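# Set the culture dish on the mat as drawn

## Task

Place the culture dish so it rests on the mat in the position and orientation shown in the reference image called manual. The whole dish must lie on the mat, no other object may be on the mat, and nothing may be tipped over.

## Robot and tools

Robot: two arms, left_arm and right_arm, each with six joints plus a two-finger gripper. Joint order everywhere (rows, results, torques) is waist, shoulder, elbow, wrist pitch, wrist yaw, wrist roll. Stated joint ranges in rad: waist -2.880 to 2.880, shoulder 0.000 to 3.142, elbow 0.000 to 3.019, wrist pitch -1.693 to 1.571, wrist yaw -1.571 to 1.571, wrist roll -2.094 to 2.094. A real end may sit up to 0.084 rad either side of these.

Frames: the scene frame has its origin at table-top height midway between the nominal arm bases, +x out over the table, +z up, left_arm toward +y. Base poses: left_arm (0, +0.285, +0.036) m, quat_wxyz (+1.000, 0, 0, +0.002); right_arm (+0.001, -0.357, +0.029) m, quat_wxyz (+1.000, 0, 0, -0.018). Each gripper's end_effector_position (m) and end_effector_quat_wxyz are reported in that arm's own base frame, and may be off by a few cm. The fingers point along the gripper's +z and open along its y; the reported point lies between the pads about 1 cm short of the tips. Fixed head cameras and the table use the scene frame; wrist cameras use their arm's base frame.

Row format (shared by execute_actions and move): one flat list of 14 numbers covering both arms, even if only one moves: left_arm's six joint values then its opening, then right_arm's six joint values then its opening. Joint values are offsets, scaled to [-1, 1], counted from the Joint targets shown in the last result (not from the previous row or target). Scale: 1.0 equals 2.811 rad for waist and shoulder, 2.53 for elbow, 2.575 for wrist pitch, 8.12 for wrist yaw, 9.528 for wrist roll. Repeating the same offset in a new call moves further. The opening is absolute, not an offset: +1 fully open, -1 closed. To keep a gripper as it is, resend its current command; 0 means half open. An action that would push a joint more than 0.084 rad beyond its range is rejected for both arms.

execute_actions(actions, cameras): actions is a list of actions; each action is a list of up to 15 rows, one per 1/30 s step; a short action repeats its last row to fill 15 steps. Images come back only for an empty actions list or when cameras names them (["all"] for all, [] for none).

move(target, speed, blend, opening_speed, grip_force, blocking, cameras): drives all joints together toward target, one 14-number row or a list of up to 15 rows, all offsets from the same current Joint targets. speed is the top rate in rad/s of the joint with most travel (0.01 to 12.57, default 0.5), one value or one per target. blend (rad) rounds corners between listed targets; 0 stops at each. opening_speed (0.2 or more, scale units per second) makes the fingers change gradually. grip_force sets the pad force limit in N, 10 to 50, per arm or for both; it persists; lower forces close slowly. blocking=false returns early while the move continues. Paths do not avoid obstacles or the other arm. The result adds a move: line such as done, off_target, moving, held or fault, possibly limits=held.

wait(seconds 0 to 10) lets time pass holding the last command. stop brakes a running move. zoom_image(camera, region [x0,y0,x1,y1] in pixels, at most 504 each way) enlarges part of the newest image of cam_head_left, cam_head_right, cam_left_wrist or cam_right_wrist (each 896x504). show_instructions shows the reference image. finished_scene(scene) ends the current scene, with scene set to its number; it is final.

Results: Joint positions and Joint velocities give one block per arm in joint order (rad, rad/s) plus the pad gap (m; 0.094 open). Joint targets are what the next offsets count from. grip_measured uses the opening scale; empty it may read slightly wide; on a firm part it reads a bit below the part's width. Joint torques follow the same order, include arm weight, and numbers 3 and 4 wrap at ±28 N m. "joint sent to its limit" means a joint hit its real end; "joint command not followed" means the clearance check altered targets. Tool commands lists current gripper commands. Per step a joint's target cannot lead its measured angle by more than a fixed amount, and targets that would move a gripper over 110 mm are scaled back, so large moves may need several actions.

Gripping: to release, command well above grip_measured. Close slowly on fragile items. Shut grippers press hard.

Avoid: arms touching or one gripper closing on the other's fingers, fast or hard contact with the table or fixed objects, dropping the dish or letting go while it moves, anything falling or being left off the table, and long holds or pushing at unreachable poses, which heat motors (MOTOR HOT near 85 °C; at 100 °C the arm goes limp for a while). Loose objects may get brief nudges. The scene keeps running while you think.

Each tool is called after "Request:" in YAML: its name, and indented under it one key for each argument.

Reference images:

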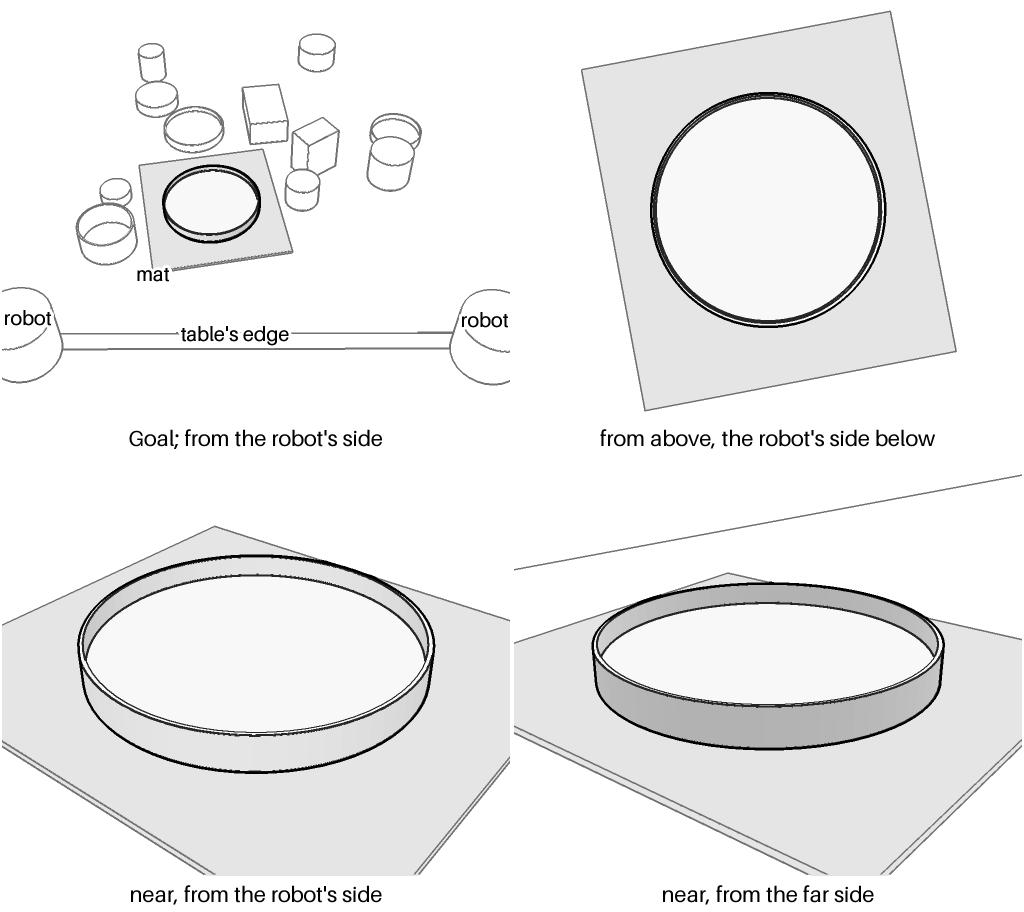

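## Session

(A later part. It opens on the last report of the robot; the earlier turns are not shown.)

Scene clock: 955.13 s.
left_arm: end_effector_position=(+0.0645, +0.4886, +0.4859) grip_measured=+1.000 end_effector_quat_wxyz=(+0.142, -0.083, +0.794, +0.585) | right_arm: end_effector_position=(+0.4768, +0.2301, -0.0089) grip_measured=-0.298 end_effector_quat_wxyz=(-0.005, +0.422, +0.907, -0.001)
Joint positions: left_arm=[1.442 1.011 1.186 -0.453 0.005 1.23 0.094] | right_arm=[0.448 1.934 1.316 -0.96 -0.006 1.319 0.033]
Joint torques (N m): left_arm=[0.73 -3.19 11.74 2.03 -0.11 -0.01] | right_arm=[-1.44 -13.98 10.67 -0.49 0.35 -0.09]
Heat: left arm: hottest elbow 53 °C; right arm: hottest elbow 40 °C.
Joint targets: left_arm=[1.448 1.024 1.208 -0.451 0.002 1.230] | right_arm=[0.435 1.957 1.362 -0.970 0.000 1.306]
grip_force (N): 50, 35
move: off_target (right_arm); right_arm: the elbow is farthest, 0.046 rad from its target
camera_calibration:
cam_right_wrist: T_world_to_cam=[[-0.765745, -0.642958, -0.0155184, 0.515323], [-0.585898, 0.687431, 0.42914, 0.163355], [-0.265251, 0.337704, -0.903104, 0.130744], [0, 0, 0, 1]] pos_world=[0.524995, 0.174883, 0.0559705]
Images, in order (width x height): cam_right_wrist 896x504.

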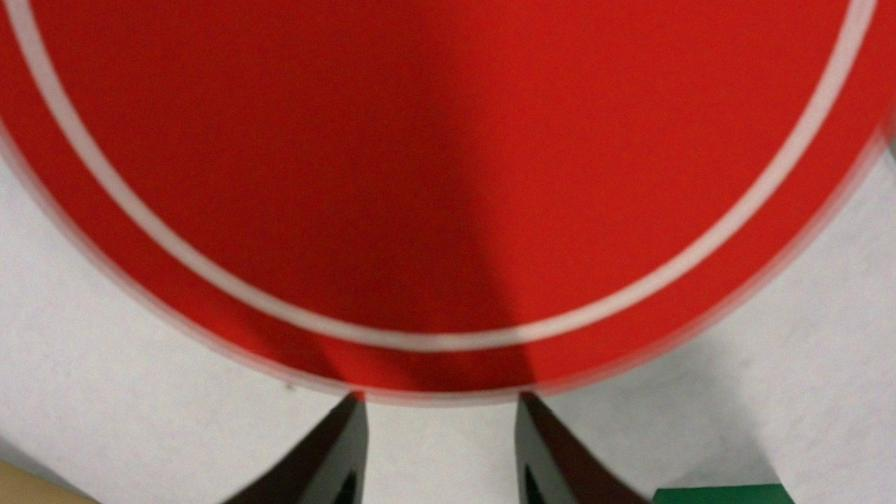

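Request:
move:
  target:
    - [0,0,0,0,0,0,1,-0.0402,0.0203,0.0375,-0.0151,0,0.0088,-0.3]
    - [0,0,0,0,0,0,1,-0.0802,0.0338,0.0628,-0.0252,0,0.0246,-0.3]
  speed: 0.1
  blend: [0.02,0]
  cameras: ["cam_right_wrist","cam_head_left"]

Scene clock: 973.77 s.
left_arm: end_effector_position=(+0.0645, +0.4886, +0.4859) grip_measured=+1.000 end_effector_quat_wxyz=(+0.142, -0.083, +0.794, +0.585) | right_arm: end_effector_position=(+0.5585, +0.1277, -0.0081) grip_measured=-0.298 end_effector_quat_wxyz=(-0.005, +0.605, +0.796, -0.001)
Joint positions: left_arm=[1.442 1.011 1.186 -0.453 0.005 1.23 0.094] | right_arm=[0.224 2.027 1.474 -1.025 -0.006 1.523 0.033]
Joint torques (N m): left_arm=[0.73 -3.25 11.74 2.03 -0.1 -0.01] | right_arm=[-1.49 -15.38 11.04 -0.51 0.35 0.16]
Heat: left arm: hottest elbow 53 °C; right arm: hottest elbow 43 °C.
Joint targets: left_arm=[1.448 1.024 1.208 -0.451 0.002 1.230] | right_arm=[0.209 2.052 1.521 -1.035 0.000 1.540]
grip_force (N): 50, 35
move: off_target (right_arm); right_arm: the elbow is farthest, 0.047 rad from its target
camera_calibration:
cam_right_wrist: T_world_to_cam=[[-0.963734, -0.266492, -0.0140923, 0.574508], [-0.246673, 0.869424, 0.428082, 0.0685702], [-0.101828, 0.416033, -0.90363, 0.0864578], [0, 0, 0, 1]] pos_world=[0.579391, 0.0575161, 0.0568683]
Images, in order (width x height): cam_head_left 896x504, cam_right_wrist 896x504.

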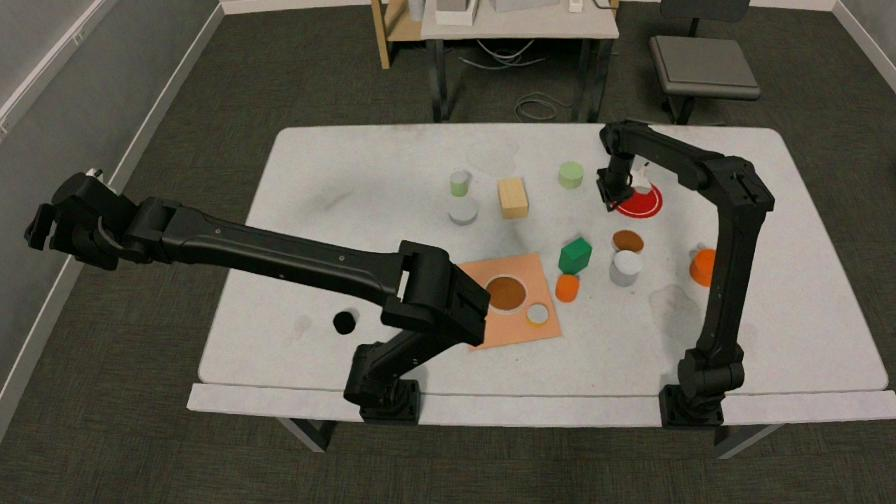

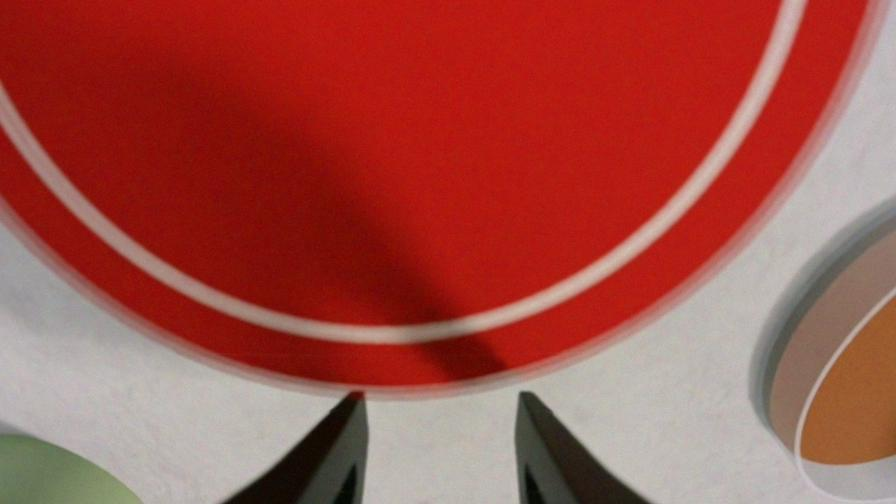

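Request:
move:
  target:
    - [0,0,0,0,0,0,1,-0.0546,0.0135,0.0237,-0.0097,0,0.011,-0.3]
    - [0,0,0,0,0,0,1,-0.1092,0.0071,0.0075,0,0,0.0191,-0.3]
  speed: 0.12
  blend: [0.02,0]
  cameras: ["cam_right_wrist"]

Scene clock: 996.43 s.
left_arm: end_effector_position=(+0.0645, +0.4886, +0.4859) grip_measured=+1.000 end_effector_quat_wxyz=(+0.142, -0.083, +0.794, +0.585) | right_arm: end_effector_position=(+0.5859, -0.0506, -0.0081) grip_measured=-0.298 end_effector_quat_wxyz=(-0.004, +0.781, +0.624, +0.000)
Joint positions: left_arm=[1.442 1.011 1.186 -0.453 0.005 1.23 0.094] | right_arm=[-0.087 2.061 1.531 -1.047 -0.006 1.706 0.033]
Joint torques (N m): left_arm=[0.73 -3.19 11.73 2.03 -0.11 -0.01] | right_arm=[-1.2 -16.91 8.29 0.29 0.33 0.16]
Heat: left arm: hottest elbow 53 °C; right arm: hottest elbow 44 °C.
Joint targets: left_arm=[1.448 1.024 1.208 -0.451 0.002 1.230] | right_arm=[-0.098 2.072 1.540 -1.035 0.000 1.722]
grip_force (N): 50, 35
move: done
camera_calibration:
cam_right_wrist: T_world_to_cam=[[-0.974954, 0.221951, -0.0142603, 0.584796], [0.194824, 0.883205, 0.426606, -0.0275825], [0.10728, 0.413143, -0.904325, 0.0407633], [0, 0, 0, 1]] pos_world=[0.571149, -0.122276, 0.0569695]
Images, in order (width x height): cam_right_wrist 896x504.

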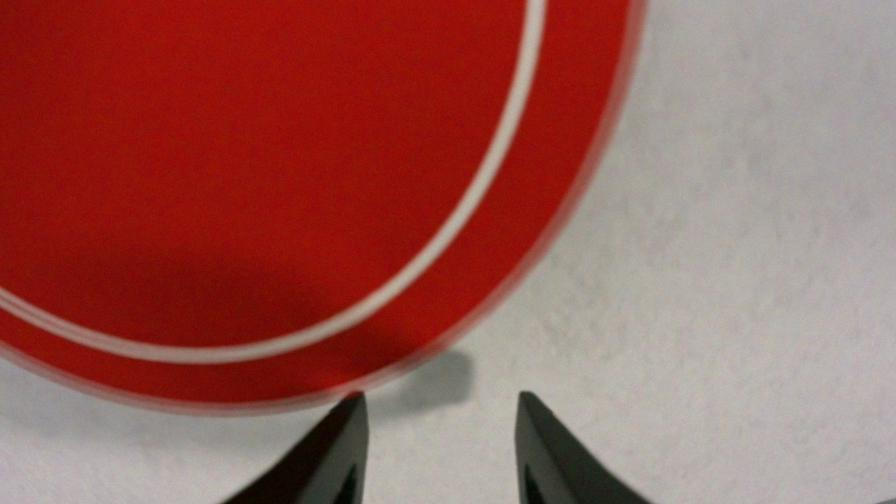

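Request:
move:
  target:
    - [0,0,0,0,0,0,1,0,-0.0285,0,0,0,0,-0.3]
    - [0,0,0,0,0,0,1,0.0125,0.067,0.2039,-0.1286,0,0.0228,0.3]
    - [0,0,0,0,0,0,1,0.0125,0.086,0.1654,-0.0726,0,0.0228,0.3]
  speed: [0.4,0.5,0.2]
  cameras: ["cam_right_wrist","cam_head_left"]

Scene clock: 1035.53 s.
left_arm: end_effector_position=(+0.0645, +0.4886, +0.4859) grip_measured=+1.000 end_effector_quat_wxyz=(+0.142, -0.083, +0.794, +0.585) | right_arm: end_effector_position=(+0.6824, -0.0466, -0.0069) grip_measured=+0.298 end_effector_quat_wxyz=(-0.001, +0.840, +0.543, +0.000)
Joint positions: left_arm=[1.442 1.011 1.186 -0.453 0.005 1.23 0.094] | right_arm=[-0.068 2.298 1.959 -1.233 -0.002 1.925 0.061]
Joint torques (N m): left_arm=[0.73 -3.19 11.74 2.04 -0.11 -0.01] | right_arm=[0.15 -20.07 8.4 0.23 0.19 0.15]
Heat: left arm: hottest elbow 54 °C; right arm: hottest elbow 43 °C.
Joint targets: left_arm=[1.448 1.024 1.208 -0.451 0.002 1.230] | right_arm=[-0.063 2.314 1.958 -1.222 0.000 1.939]
grip_force (N): 50, 35
move: done; target 2's new numbers were sent with right_arm's elbow 0.055 rad from that target
camera_calibration:
cam_right_wrist: T_world_to_cam=[[-0.911275, 0.411379, -0.0185623, 0.64332], [0.365592, 0.82895, 0.423302, -0.169572], [0.189525, 0.378959, -0.905798, -0.0278664], [0, 0, 0, 1]] pos_world=[0.653517, -0.113522, 0.0584802]
Images, in order (width x height): cam_head_left 896x504, cam_right_wrist 896x504.

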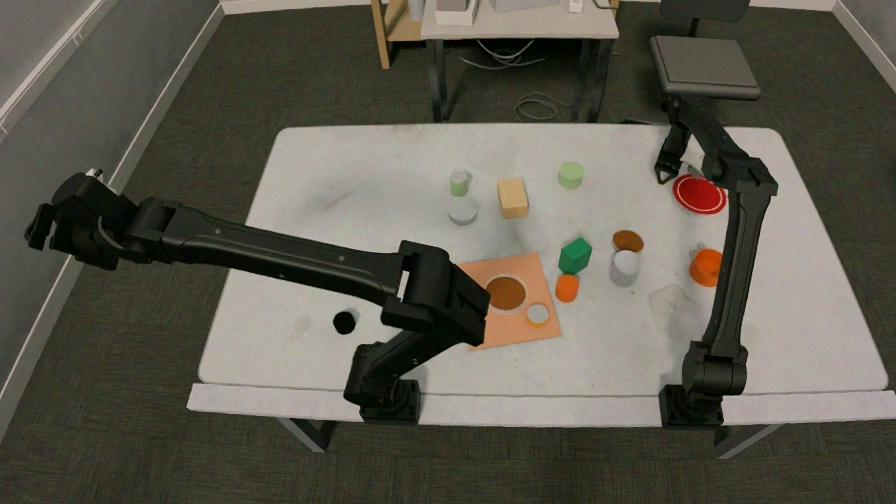

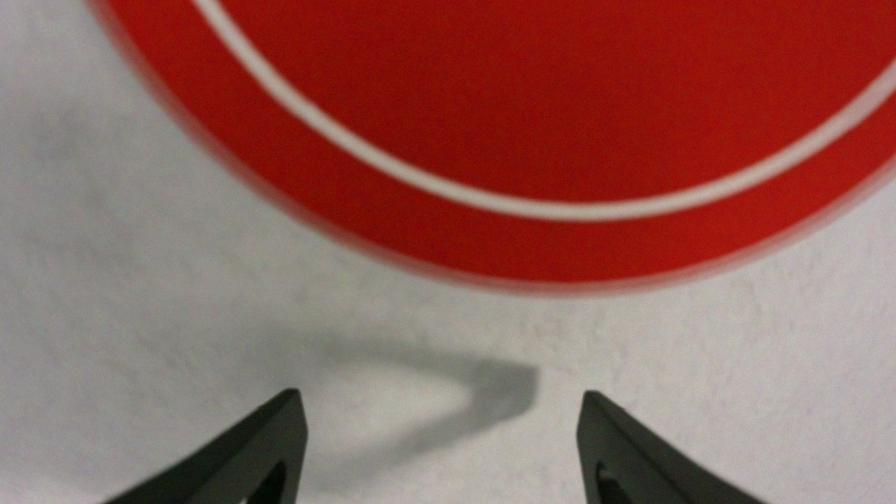

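Request:
move:
  target:
    - [0,0,0,0,0,0,1,0.0009,-0.0349,-0.0583,0.026,0,-0.0037,0.3]
    - [0,0,0,0,0,0,1,-0.0894,-0.0672,-0.1209,0.0551,0,-0.0314,0.3]
  speed: 0.13
  cameras: ["cam_right_wrist","cam_head_left"]

Scene clock: 1058.03 s.
left_arm: end_effector_position=(+0.0645, +0.4886, +0.4859) grip_measured=+1.000 end_effector_quat_wxyz=(+0.142, -0.083, +0.794, +0.585) | right_arm: end_effector_position=(+0.5913, -0.1858, -0.0155) grip_measured=+0.298 end_effector_quat_wxyz=(-0.004, +0.831, +0.557, -0.001)
Joint positions: left_arm=[1.442 1.011 1.186 -0.453 0.005 1.23 0.094] | right_arm=[-0.305 2.145 1.657 -1.091 -0.003 1.656 0.061]
Joint torques (N m): left_arm=[0.67 -3.19 11.74 2.03 -0.11 -0.01] | right_arm=[-1.08 -20.31 7.51 0.24 0.24 -0.12]
Heat: left arm: hottest elbow 54 °C; right arm: hottest elbow 43 °C.
Joint targets: left_arm=[1.448 1.024 1.208 -0.451 0.002 1.230] | right_arm=[-0.314 2.125 1.652 -1.080 0.000 1.640]
grip_force (N): 50, 35
move: done
camera_calibration:
cam_right_wrist: T_world_to_cam=[[-0.924205, 0.381693, -0.0124439, 0.61966], [0.340763, 0.838935, 0.424346, -0.000655673], [0.172409, 0.387943, -0.905415, 0.0461424], [0, 0, 0, 1]] pos_world=[0.564961, -0.25387, 0.0497672]
Images, in order (width x height): cam_head_left 896x504, cam_right_wrist 896x504.

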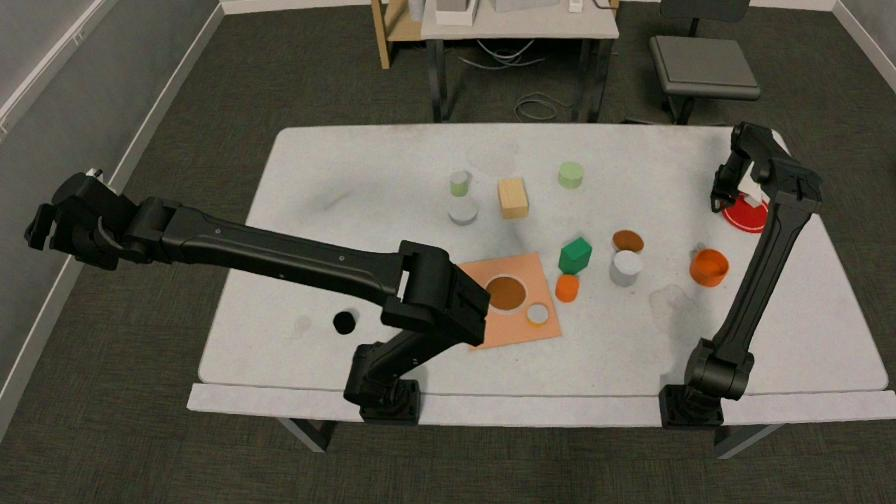

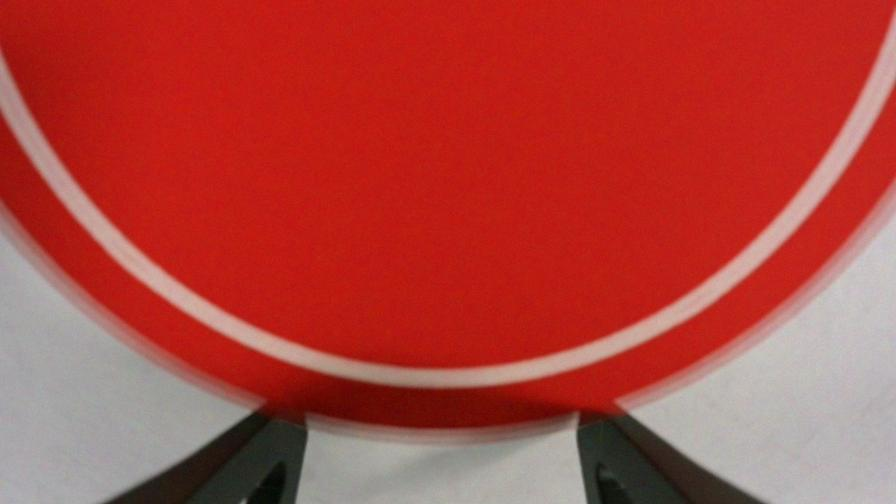

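Request:
move:
  target: [0,0,0,0,0,0,1,-0.045,0.0085,0.013,-0.007,0,-0.0125,0.3]
  speed: 0.13
  cameras: ["cam_right_wrist","cam_head_left"]

Scene clock: 1085.57 s.
left_arm: end_effector_position=(+0.0645, +0.4886, +0.4859) grip_measured=+1.000 end_effector_quat_wxyz=(+0.142, -0.083, +0.794, +0.585) | right_arm: end_effector_position=(+0.5640, -0.2571, -0.0155) grip_measured=+0.298 end_effector_quat_wxyz=(-0.005, +0.832, +0.555, +0.000)
Joint positions: left_arm=[1.442 1.011 1.186 -0.453 0.005 1.23 0.094] | right_arm=[-0.428 2.145 1.657 -1.091 -0.004 1.538 0.061]
Joint torques (N m): left_arm=[0.67 -3.19 11.74 2.03 -0.11 -0.01] | right_arm=[-1.32 -18.61 9.95 -0.39 0.28 -0.11]
Heat: left arm: hottest elbow 54 °C; right arm: hottest elbow 44 °C.
Joint targets: left_arm=[1.448 1.024 1.208 -0.451 0.002 1.230] | right_arm=[-0.441 2.149 1.685 -1.098 0.000 1.521]
grip_force (N): 50, 35
move: done
camera_calibration:
cam_right_wrist: T_world_to_cam=[[-0.922287, 0.386292, -0.0128114, 0.621622], [0.344421, 0.836456, 0.42628, 0.065778], [0.175385, 0.38874, -0.9045, 0.0769959], [0, 0, 0, 1]] pos_world=[0.537155, -0.325079, 0.0495668]
Images, in order (width x height): cam_head_left 896x504, cam_right_wrist 896x504.

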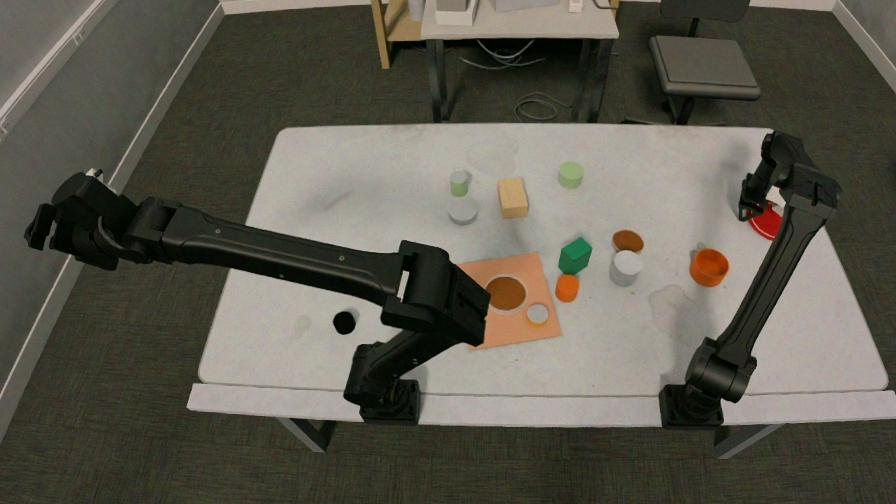

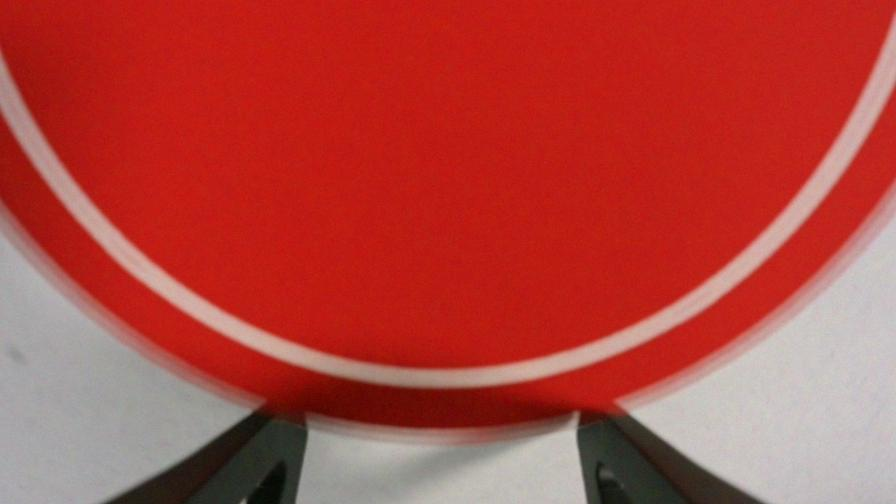

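Request:
move:
  target: [0,0,0,0,0,0,1,0,-0.13,0,-0.13,0,0,0.3]
  speed: 0.5
  cameras: ["cam_right_wrist"]

Scene clock: 1094.47 s.
left_arm: end_effector_position=(+0.0645, +0.4886, +0.4859) grip_measured=+1.000 end_effector_quat_wxyz=(+0.142, -0.083, +0.794, +0.585) | right_arm: end_effector_position=(+0.5010, -0.2315, +0.1957) grip_measured=+0.298 end_effector_quat_wxyz=(+0.013, +0.832, +0.555, +0.010)
Joint positions: left_arm=[1.442 1.011 1.186 -0.453 0.005 1.23 0.094] | right_arm=[-0.433 1.773 1.657 -1.422 -0.002 1.533 0.061]
Joint torques (N m): left_arm=[0.67 -3.19 11.74 2.03 -0.11 -0.01] | right_arm=[-0.91 -14.15 10.97 -0.46 0.2 -0.08]
Heat: left arm: hottest elbow 54 °C; right arm: hottest elbow 46 °C.
Joint targets: left_arm=[1.448 1.024 1.208 -0.451 0.002 1.230] | right_arm=[-0.440 1.783 1.685 -1.433 0.000 1.521]
grip_force (N): 50, 35
move: done
camera_calibration:
cam_right_wrist: T_world_to_cam=[[-0.921091, 0.385654, -0.0535006, 0.563599], [0.32901, 0.844441, 0.422696, -0.0137123], [0.208193, 0.371739, -0.904691, 0.248816], [0, 0, 0, 1]] pos_world=[0.471836, -0.29827, 0.26105]
Images, in order (width x height): cam_right_wrist 896x504.

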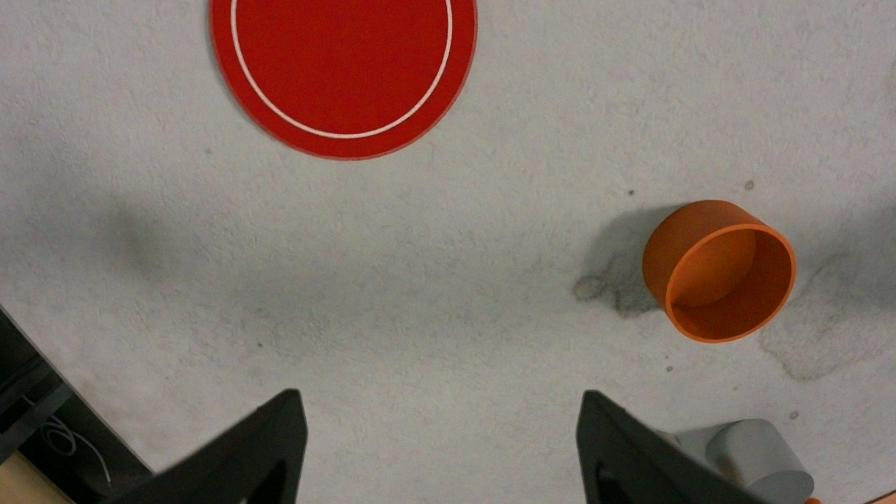

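Request:
move:
  target: [0,0,0,0,0,0,1,-0.15,0,0,0,0,0,0.3]
  speed: 0.6
  cameras: ["cam_right_wrist","cam_head_left"]

Scene clock: 1103.33 s.
left_arm: end_effector_position=(+0.0645, +0.4886, +0.4859) grip_measured=+1.000 end_effector_quat_wxyz=(+0.142, -0.083, +0.794, +0.585) | right_arm: end_effector_position=(+0.3558, -0.4219, +0.1957) grip_measured=+0.298 end_effector_quat_wxyz=(+0.015, +0.932, +0.361, +0.006)
Joint positions: left_arm=[1.442 1.011 1.186 -0.453 0.005 1.23 0.094] | right_arm=[-0.87 1.773 1.657 -1.422 0 1.533 0.061]
Joint torques (N m): left_arm=[0.67 -3.19 11.74 2.03 -0.11 -0.01] | right_arm=[0.32 -14.51 10.99 -0.46 0.14 -0.08]
Motor temperatures (°C): left_arm=[22 24 55 25 21 21 19] | right_arm=[22 33 48 21 20 20 22]
Heat: left arm: hottest elbow 55 °C; right arm: hottest elbow 48 °C.
Joint targets: left_arm=[1.448 1.024 1.208 -0.451 0.002 1.230] | right_arm=[-0.862 1.783 1.685 -1.433 0.000 1.521]
grip_force (N): 50, 35
move: done
camera_calibration:
cam_right_wrist: T_world_to_cam=[[-0.67147, 0.739107, -0.0533784, 0.563493], [0.656057, 0.626421, 0.420935, -0.0131572], [0.344553, 0.247626, -0.905519, 0.249177], [0, 0, 0, 1]] pos_world=[0.301146, -0.469942, 0.261251]
Images, in order (width x height): cam_head_left 896x504, cam_right_wrist 896x504.

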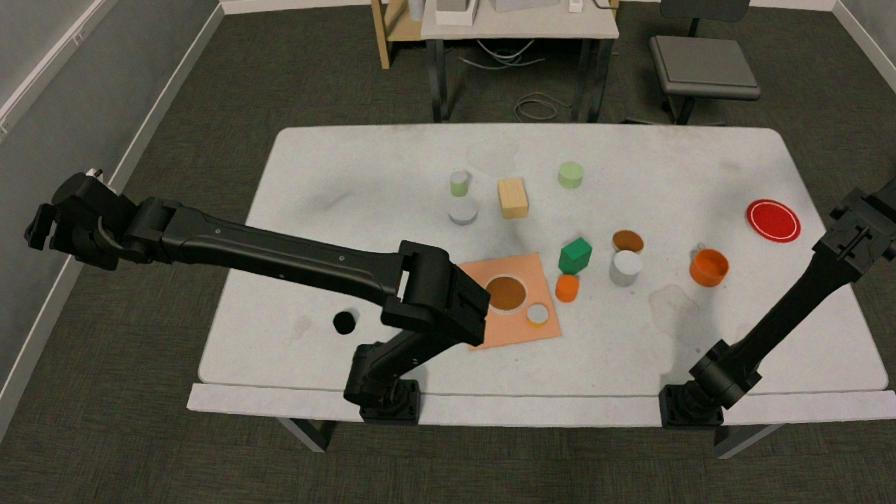

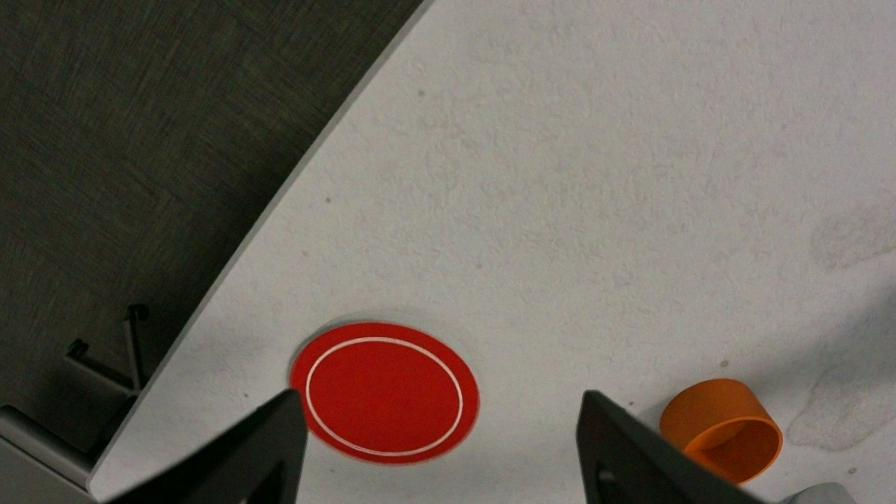

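Request:
move:
  target:
    - [0,0,0,0,0,0,1,0.1644,0,0,0,0,0.0083,0.3]
    - [0,0,0,0,0,0,1,0.1644,0.1302,0,0.1301,0,0.0083,0.3]
    - [0,0,0,0,0,0,1,0.0715,0.148,0.0368,0.1118,0,-0.0172,0.3]
  speed: [0.6,0.3,0.12]
  cameras: ["cam_right_wrist"]

Request:
move:
  target: [0,0,0,0,0,0,1,0.003,-0.13,0,-0.13,0,0,0.3]
  speed: 0.5

Request:
move:
  target: [0,0,0,0,0,0,1,-0.13,0,0,0,0,0,0.3]
  speed: 0.6
  cameras: ["cam_right_wrist","cam_head_left"]

Scene clock: 1133.40 s.
left_arm: end_effector_position=(+0.0645, +0.4886, +0.4859) grip_measured=+1.000 end_effector_quat_wxyz=(+0.142, -0.083, +0.794, +0.585) | right_arm: end_effector_position=(+0.5043, -0.3840, -0.0103) grip_measured=+0.298 end_effector_quat_wxyz=(-0.007, +0.848, +0.531, -0.001)
Joint positions: left_arm=[1.442 1.011 1.186 -0.453 0.005 1.23 0.094] | right_arm=[-0.651 2.175 1.727 -1.135 -0.003 1.372 0.061]
Joint torques (N m): left_arm=[0.67 -3.25 11.74 2.03 -0.11 -0.01] | right_arm=[-1.14 -17.73 11.82 -0.5 0.24 -0.11]
Motor temperatures (°C): left_arm=[22 24 55 25 21 21 19] | right_arm=[22 33 51 21 20 20 22]
Heat: left arm: hottest elbow 55 °C; right arm: hottest elbow 51 °C.
Joint targets: left_arm=[1.448 1.024 1.208 -0.451 0.002 1.230] | right_arm=[-0.661 2.199 1.778 -1.145 0.000 1.357]
grip_force (N): 50, 35
move: off_target (right_arm); right_arm: the elbow is farthest, 0.052 rad from its target
camera_calibration:
cam_right_wrist: T_world_to_cam=[[-0.89874, 0.438399, -0.00853989, 0.623894], [0.39309, 0.814177, 0.427314, 0.15717], [0.194287, 0.380687, -0.904063, 0.128963], [0, 0, 0, 1]] pos_world=[0.47388, -0.450573, 0.0547575]
Images, in order (width x height): cam_right_wrist 896x504.

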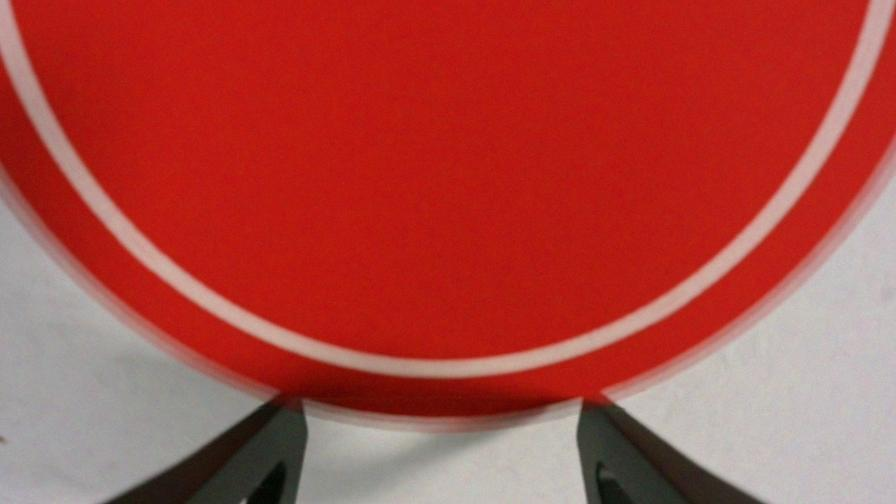

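Scene clock: 1134.77 s.
left_arm: end_effector_position=(+0.0645, +0.4886, +0.4859) grip_measured=+1.000 end_effector_quat_wxyz=(+0.142, -0.083, +0.794, +0.585) | right_arm: end_effector_position=(+0.4513, -0.3438, +0.2023) grip_measured=+0.298 end_effector_quat_wxyz=(+0.010, +0.847, +0.532, +0.005)
Joint positions: left_arm=[1.442 1.011 1.186 -0.453 0.005 1.23 0.094] | right_arm=[-0.651 1.82 1.74 -1.469 -0.002 1.369 0.061]
Joint torques (N m): left_arm=[0.67 -3.19 11.73 2.03 -0.11 -0.01] | right_arm=[-0.44 -14.92 11.81 -0.46 0.2 -0.08]
Motor temperatures (°C): left_arm=[22 24 55 25 21 21 19] | right_arm=[22 33 51 21 20 20 22]
Heat: left arm: hottest elbow 55 °C; right arm: hottest elbow 51 °C.
Joint targets: left_arm=[1.448 1.024 1.208 -0.451 0.002 1.230] | right_arm=[-0.653 1.834 1.778 -1.479 0.000 1.357]
grip_force (N): 50, 35
move: off_target (right_arm); right_arm: the elbow is farthest, 0.038 rad from its target

Scene clock: 1136.20 s.
left_arm: end_effector_position=(+0.0645, +0.4886, +0.4859) grip_measured=+1.000 end_effector_quat_wxyz=(+0.142, -0.083, +0.794, +0.585) | right_arm: end_effector_position=(+0.2953, -0.4844, +0.2023) grip_measured=+0.298 end_effector_quat_wxyz=(+0.011, +0.930, +0.366, +0.002)
Joint positions: left_arm=[1.442 1.011 1.186 -0.453 0.005 1.23 0.094] | right_arm=[-1.022 1.82 1.74 -1.469 0 1.369 0.061]
Joint torques (N m): left_arm=[0.67 -3.19 11.74 2.03 -0.11 -0.01] | right_arm=[0.15 -14.97 11.71 -0.46 0.12 -0.08]
Motor temperatures (°C): left_arm=[22 24 55 25 21 21 19] | right_arm=[22 33 51 21 20 20 22]
Heat: left arm: hottest elbow 55 °C; right arm: hottest elbow 51 °C.
Joint targets: left_arm=[1.448 1.024 1.208 -0.451 0.002 1.230] | right_arm=[-1.018 1.834 1.778 -1.479 0.000 1.357]
grip_force (N): 50, 35
move: off_target (right_arm); right_arm: the elbow is farthest, 0.038 rad from its target
camera_calibration:
cam_right_wrist: T_world_to_cam=[[-0.680007, 0.731981, -0.0423528, 0.566359], [0.653412, 0.631196, 0.417905, 0.0665835], [0.332632, 0.256504, -0.907503, 0.29958], [0, 0, 0, 1]] pos_world=[0.241972, -0.533435, 0.268031]
Images, in order (width x height): cam_head_left 896x504, cam_right_wrist 896x504.

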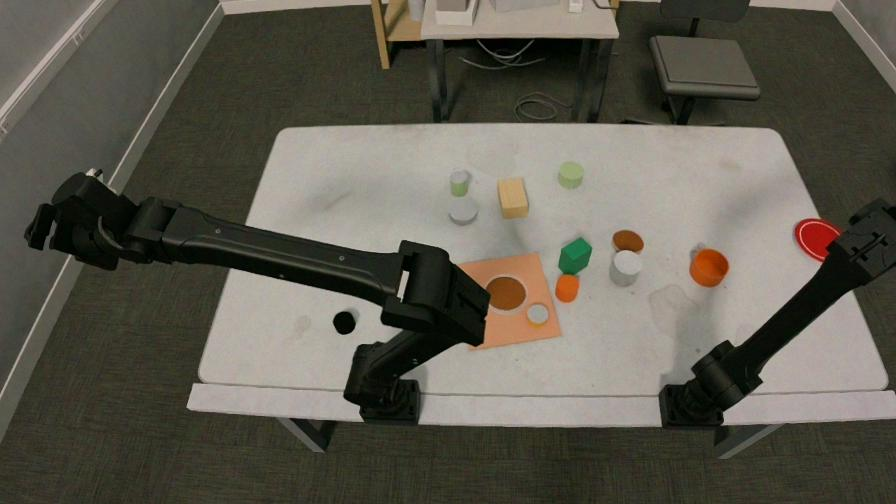

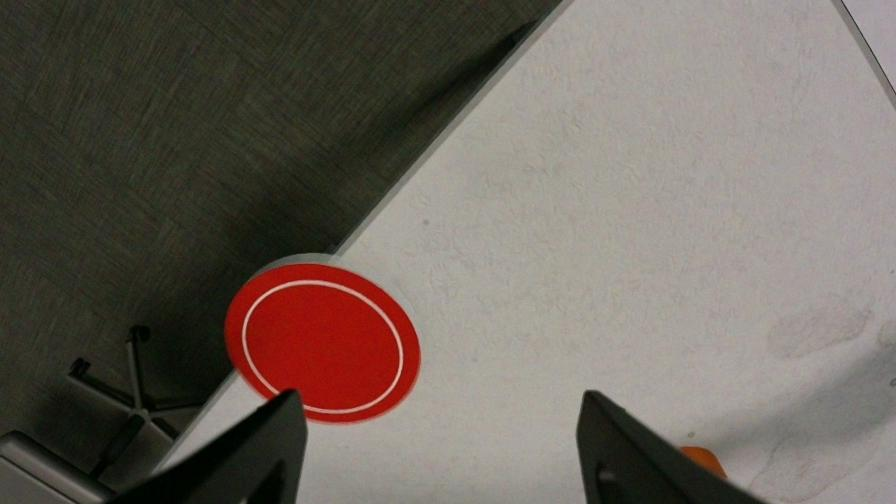

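Request:
move:
  target:
    - [0,0,0,0,0,0,1,-0.0365,0.1718,0.09,0.3962,-0.1909,-0.0616,1]
    - [0,0,0,0,0,0,1,-0.0365,0.2763,0.0746,0.5137,-0.1909,-0.0616,1]
  speed: [0.8,0.35]
  cameras: ["cam_right_wrist","cam_head_left"]

Scene clock: 1221.60 s.
left_arm: end_effector_position=(+0.0645, +0.4886, +0.4859) grip_measured=+1.000 end_effector_quat_wxyz=(+0.142, -0.083, +0.794, +0.585) | right_arm: end_effector_position=(+0.4808, -0.5876, -0.0206) grip_measured=+0.998 end_effector_quat_wxyz=(+0.366, +0.391, +0.596, +0.598)
Joint positions: left_arm=[1.442 1.011 1.186 -0.453 0.005 1.23 0.094] | right_arm=[-1.116 2.601 1.954 -0.172 -1.549 0.783 0.094]
Joint torques (N m): left_arm=[0.73 -3.19 11.74 2.03 -0.11 -0.01] | right_arm=[-0.73 -22.36 8.79 1.16 -0.52 -0.15]
Motor temperatures (°C): left_arm=[22 24 56 25 21 21 19] | right_arm=[22 34 56 21 20 20 22]
Heat: left arm: hottest elbow 56 °C; right arm: hottest elbow 56 °C.
Joint targets: left_arm=[1.448 1.024 1.208 -0.451 0.002 1.230] | right_arm=[-1.121 2.611 1.967 -0.157 -1.550 0.770]
grip_force (N): 50, 35
move: done
camera_calibration:
cam_right_wrist: T_world_to_cam=[[-0.0100105, 0.0331423, -0.999401, 0.00612937], [-0.767909, 0.639906, 0.0289124, 0.784196], [0.64048, 0.767738, 0.0190445, 0.233581], [0, 0, 0, 1]] pos_world=[0.452649, -0.681343, -0.0209957]
Images, in order (width x height): cam_head_left 896x504, cam_right_wrist 896x504.

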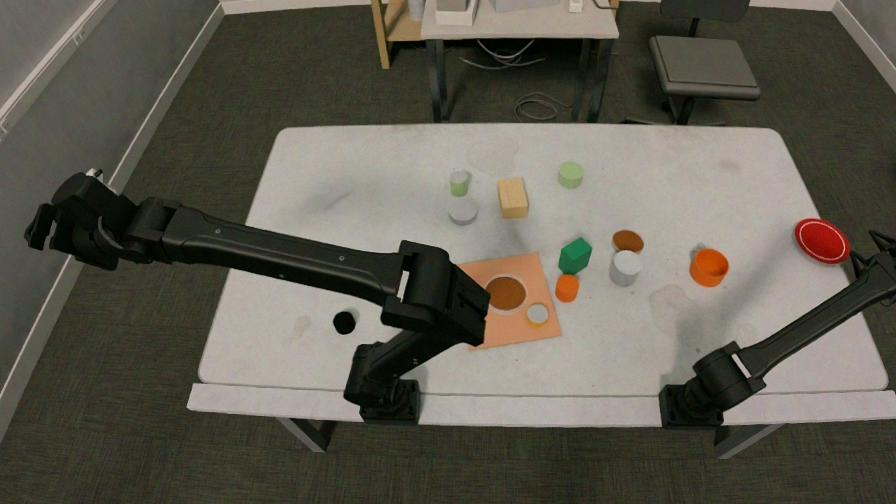

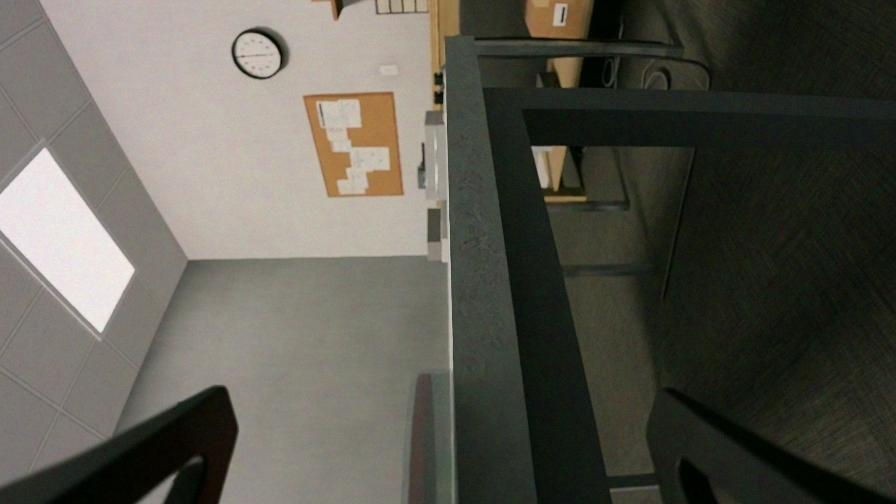

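Request:
move:
  target:
    - [0,0,0,0,0,0,1,0,-0.0118,0,0,0,0,1]
    - [0,0,0,0,0,0,1,0,-0.0667,-0.142,0.0718,0,0,1]
  speed: 0.15
  cameras: ["cam_right_wrist","cam_head_left"]

Request:
zoom_image:
  camera: "cam_head_left"
  region: [770, 190, 896, 300]

Scene clock: 1252.47 s.
left_arm: end_effector_position=(+0.0645, +0.4886, +0.4859) grip_measured=+1.000 end_effector_quat_wxyz=(+0.142, -0.083, +0.794, +0.585) | right_arm: end_effector_position=(+0.4486, -0.5217, -0.0183) grip_measured=+0.998 end_effector_quat_wxyz=(+0.366, +0.392, +0.595, +0.599)
Joint positions: left_arm=[1.442 1.011 1.186 -0.453 0.005 1.23 0.094] | right_arm=[-1.116 2.445 1.612 0.012 -1.549 0.783 0.094]
Joint torques (N m): left_arm=[0.73 -3.25 11.74 2.03 -0.11 -0.01] | right_arm=[-0.73 -22.18 6.46 1.21 -0.52 -0.15]
Motor temperatures (°C): left_arm=[22 24 56 25 21 21 19] | right_arm=[22 40 51 21 21 20 22]
Heat: left arm: hottest elbow 56 °C; right arm: hottest elbow 51 °C.
Joint targets: left_arm=[1.448 1.024 1.208 -0.451 0.002 1.230] | right_arm=[-1.121 2.423 1.608 0.028 -1.550 0.770]
grip_force (N): 50, 35
move: done
camera_calibration:
cam_right_wrist: T_world_to_cam=[[-0.0103532, 0.0338215, -0.999374, 0.00638386], [-0.767899, 0.639887, 0.0296107, 0.717234], [0.640488, 0.767725, 0.0193466, 0.203563], [0, 0, 0, 1]] pos_world=[0.420449, -0.615445, -0.0187962]
Images, in order (width x height): cam_head_left 896x504, cam_right_wrist 896x504.

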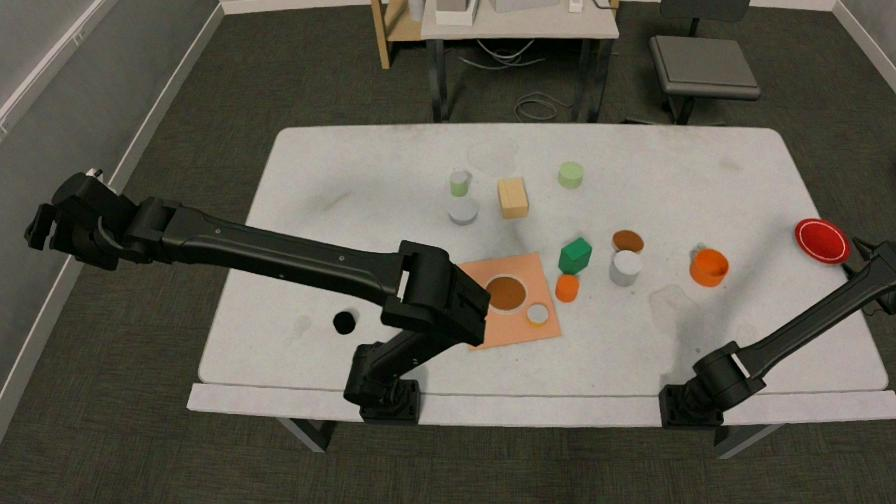

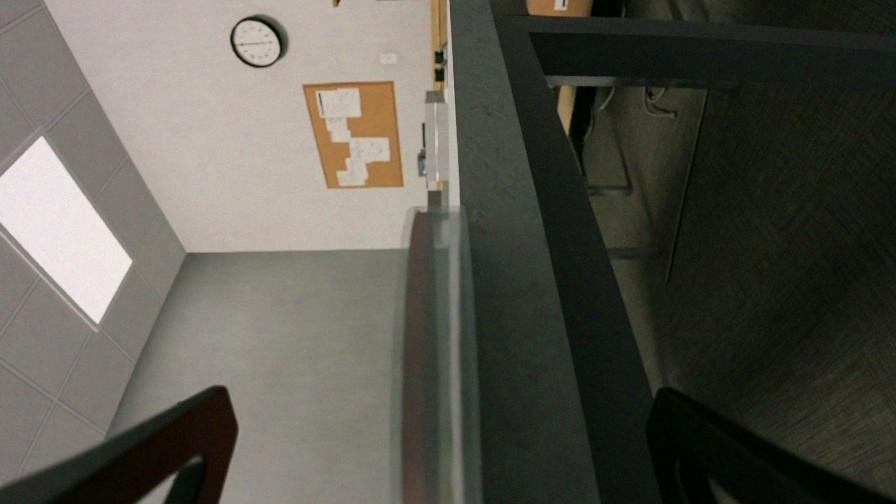

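Scaled by 4.000 from the camera's 896x504 image, which has a finer 1280x720 frame.

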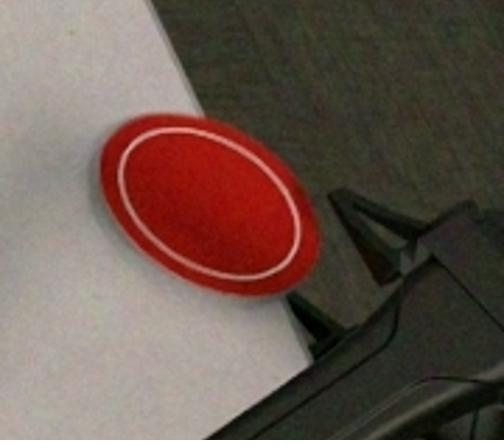

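Request:
move:
  target: [0,0,0,0,0,0,1,0,0,0,0,0,0,-0.75]
  grip_force: [50,25]
  opening_speed: 0.4
  cameras: ["cam_right_wrist"]

Scene clock: 1269.67 s.
left_arm: end_effector_position=(+0.0645, +0.4886, +0.4859) grip_measured=+1.000 end_effector_quat_wxyz=(+0.142, -0.083, +0.794, +0.585) | right_arm: end_effector_position=(+0.4487, -0.5219, -0.0168) grip_measured=-0.632 end_effector_quat_wxyz=(+0.368, +0.389, +0.597, +0.598)
Joint positions: left_arm=[1.442 1.011 1.186 -0.453 0.005 1.23 0.094] | right_arm=[-1.116 2.443 1.612 0.014 -1.551 0.78 0.017]
Joint torques (N m): left_arm=[0.73 -3.19 11.75 2.03 -0.11 -0.01] | right_arm=[-0.73 -22.07 6.5 1.11 -0.46 -0.11]
Motor temperatures (°C): left_arm=[22 24 56 25 21 21 19] | right_arm=[22 36 48 21 21 20 22]
Heat: left arm: hottest elbow 56 °C; right arm: hottest elbow 48 °C.
Joint targets: left_arm=[1.448 1.024 1.208 -0.451 0.002 1.230] | right_arm=[-1.121 2.423 1.608 0.028 -1.550 0.770]
grip_force (N): 50, 25
move: done
camera_calibration:
cam_right_wrist: T_world_to_cam=[[-0.00630858, 0.027784, -0.999594, 0.00287571], [-0.768694, 0.639216, 0.0226186, 0.717313], [0.639585, 0.768525, 0.0173249, 0.204462], [0, 0, 0, 1]] pos_world=[0.420642, -0.615733, -0.0168923]
Images, in order (width x height): cam_right_wrist 896x504.

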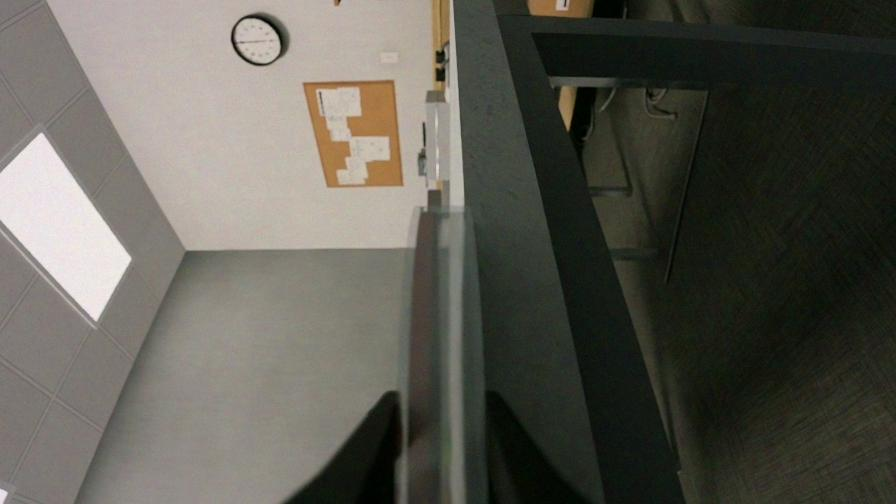

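Request:
move:
  target:
    - [0,0,0,0,0,0,1,0,0,0,0,0,0,-1]
    - [0,0,0,0,0,0,1,0,-0.0696,-0.0091,-0.0721,0,0,-1]
  grip_force: [50,30]
  speed: 0.25
  cameras: ["cam_right_wrist","cam_head_left"]

Request:
zoom_image:
  camera: "cam_head_left"
  region: [770, 170, 896, 290]

Scene clock: 1336.70 s.
left_arm: end_effector_position=(+0.0645, +0.4886, +0.4859) grip_measured=+1.000 end_effector_quat_wxyz=(+0.142, -0.083, +0.794, +0.585) | right_arm: end_effector_position=(+0.4487, -0.5220, +0.0904) grip_measured=-0.637 end_effector_quat_wxyz=(+0.371, +0.389, +0.599, +0.593)
Joint positions: left_arm=[1.442 1.011 1.186 -0.453 0.005 1.23 0.094] | right_arm=[-1.116 2.246 1.58 -0.148 -1.543 0.775 0.017]
Joint torques (N m): left_arm=[0.73 -3.19 11.73 2.02 -0.11 -0.01] | right_arm=[-0.79 -21.13 8.1 0.25 -0.75 -0.08]
Motor temperatures (°C): left_arm=[22 24 57 25 21 21 19] | right_arm=[22 41 43 21 21 20 23]
Heat: left arm: hottest elbow 57 °C; right arm: hottest elbow 43 °C.
Joint targets: left_arm=[1.448 1.024 1.208 -0.451 0.002 1.230] | right_arm=[-1.121 2.227 1.585 -0.157 -1.550 0.770]
grip_force (N): 50, 30
move: done
camera_calibration:
cam_right_wrist: T_world_to_cam=[[-0.00719488, 0.0171604, -0.999827, 0.104988], [-0.765387, 0.643358, 0.01655, 0.716179], [0.643531, 0.765373, 0.00850545, 0.200098], [0, 0, 0, 1]] pos_world=[0.42014, -0.61571, 0.0914155]
Images, in order (width x height): cam_head_left 896x504, cam_right_wrist 896x504.

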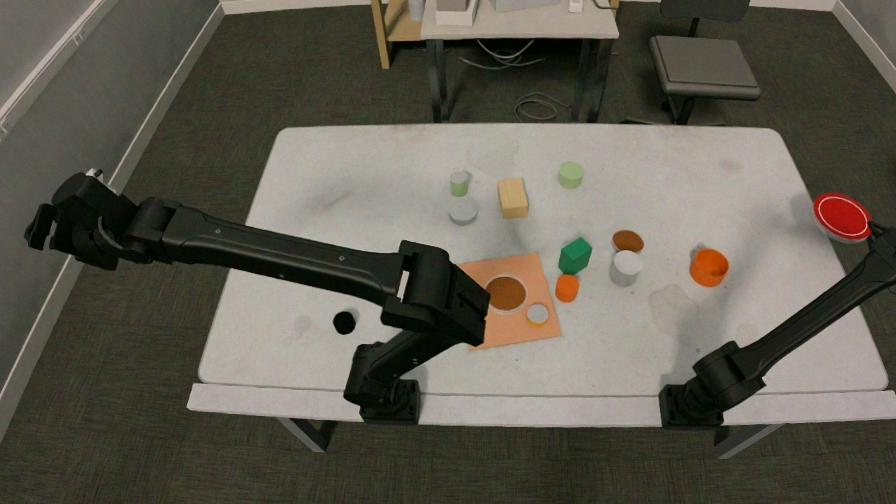

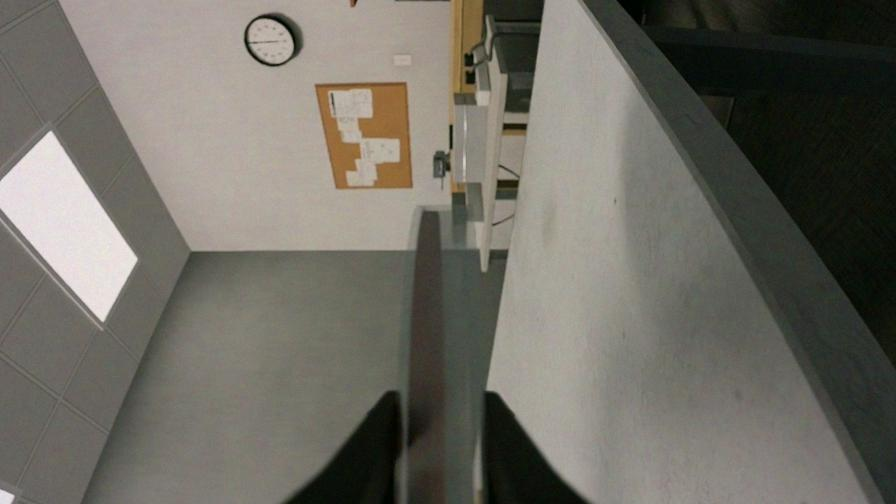

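Scaled by 4.000 from the camera's 896x504 image, which has a finer 1280x720 frame.

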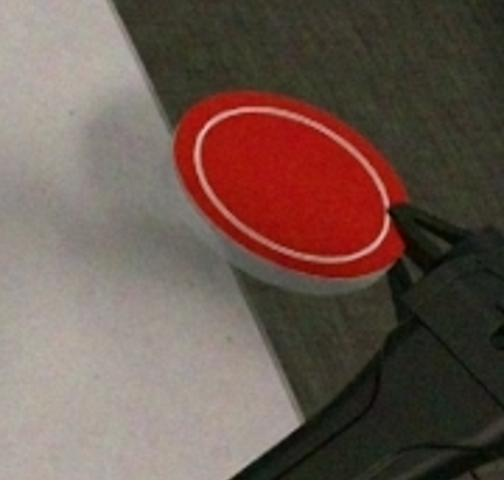

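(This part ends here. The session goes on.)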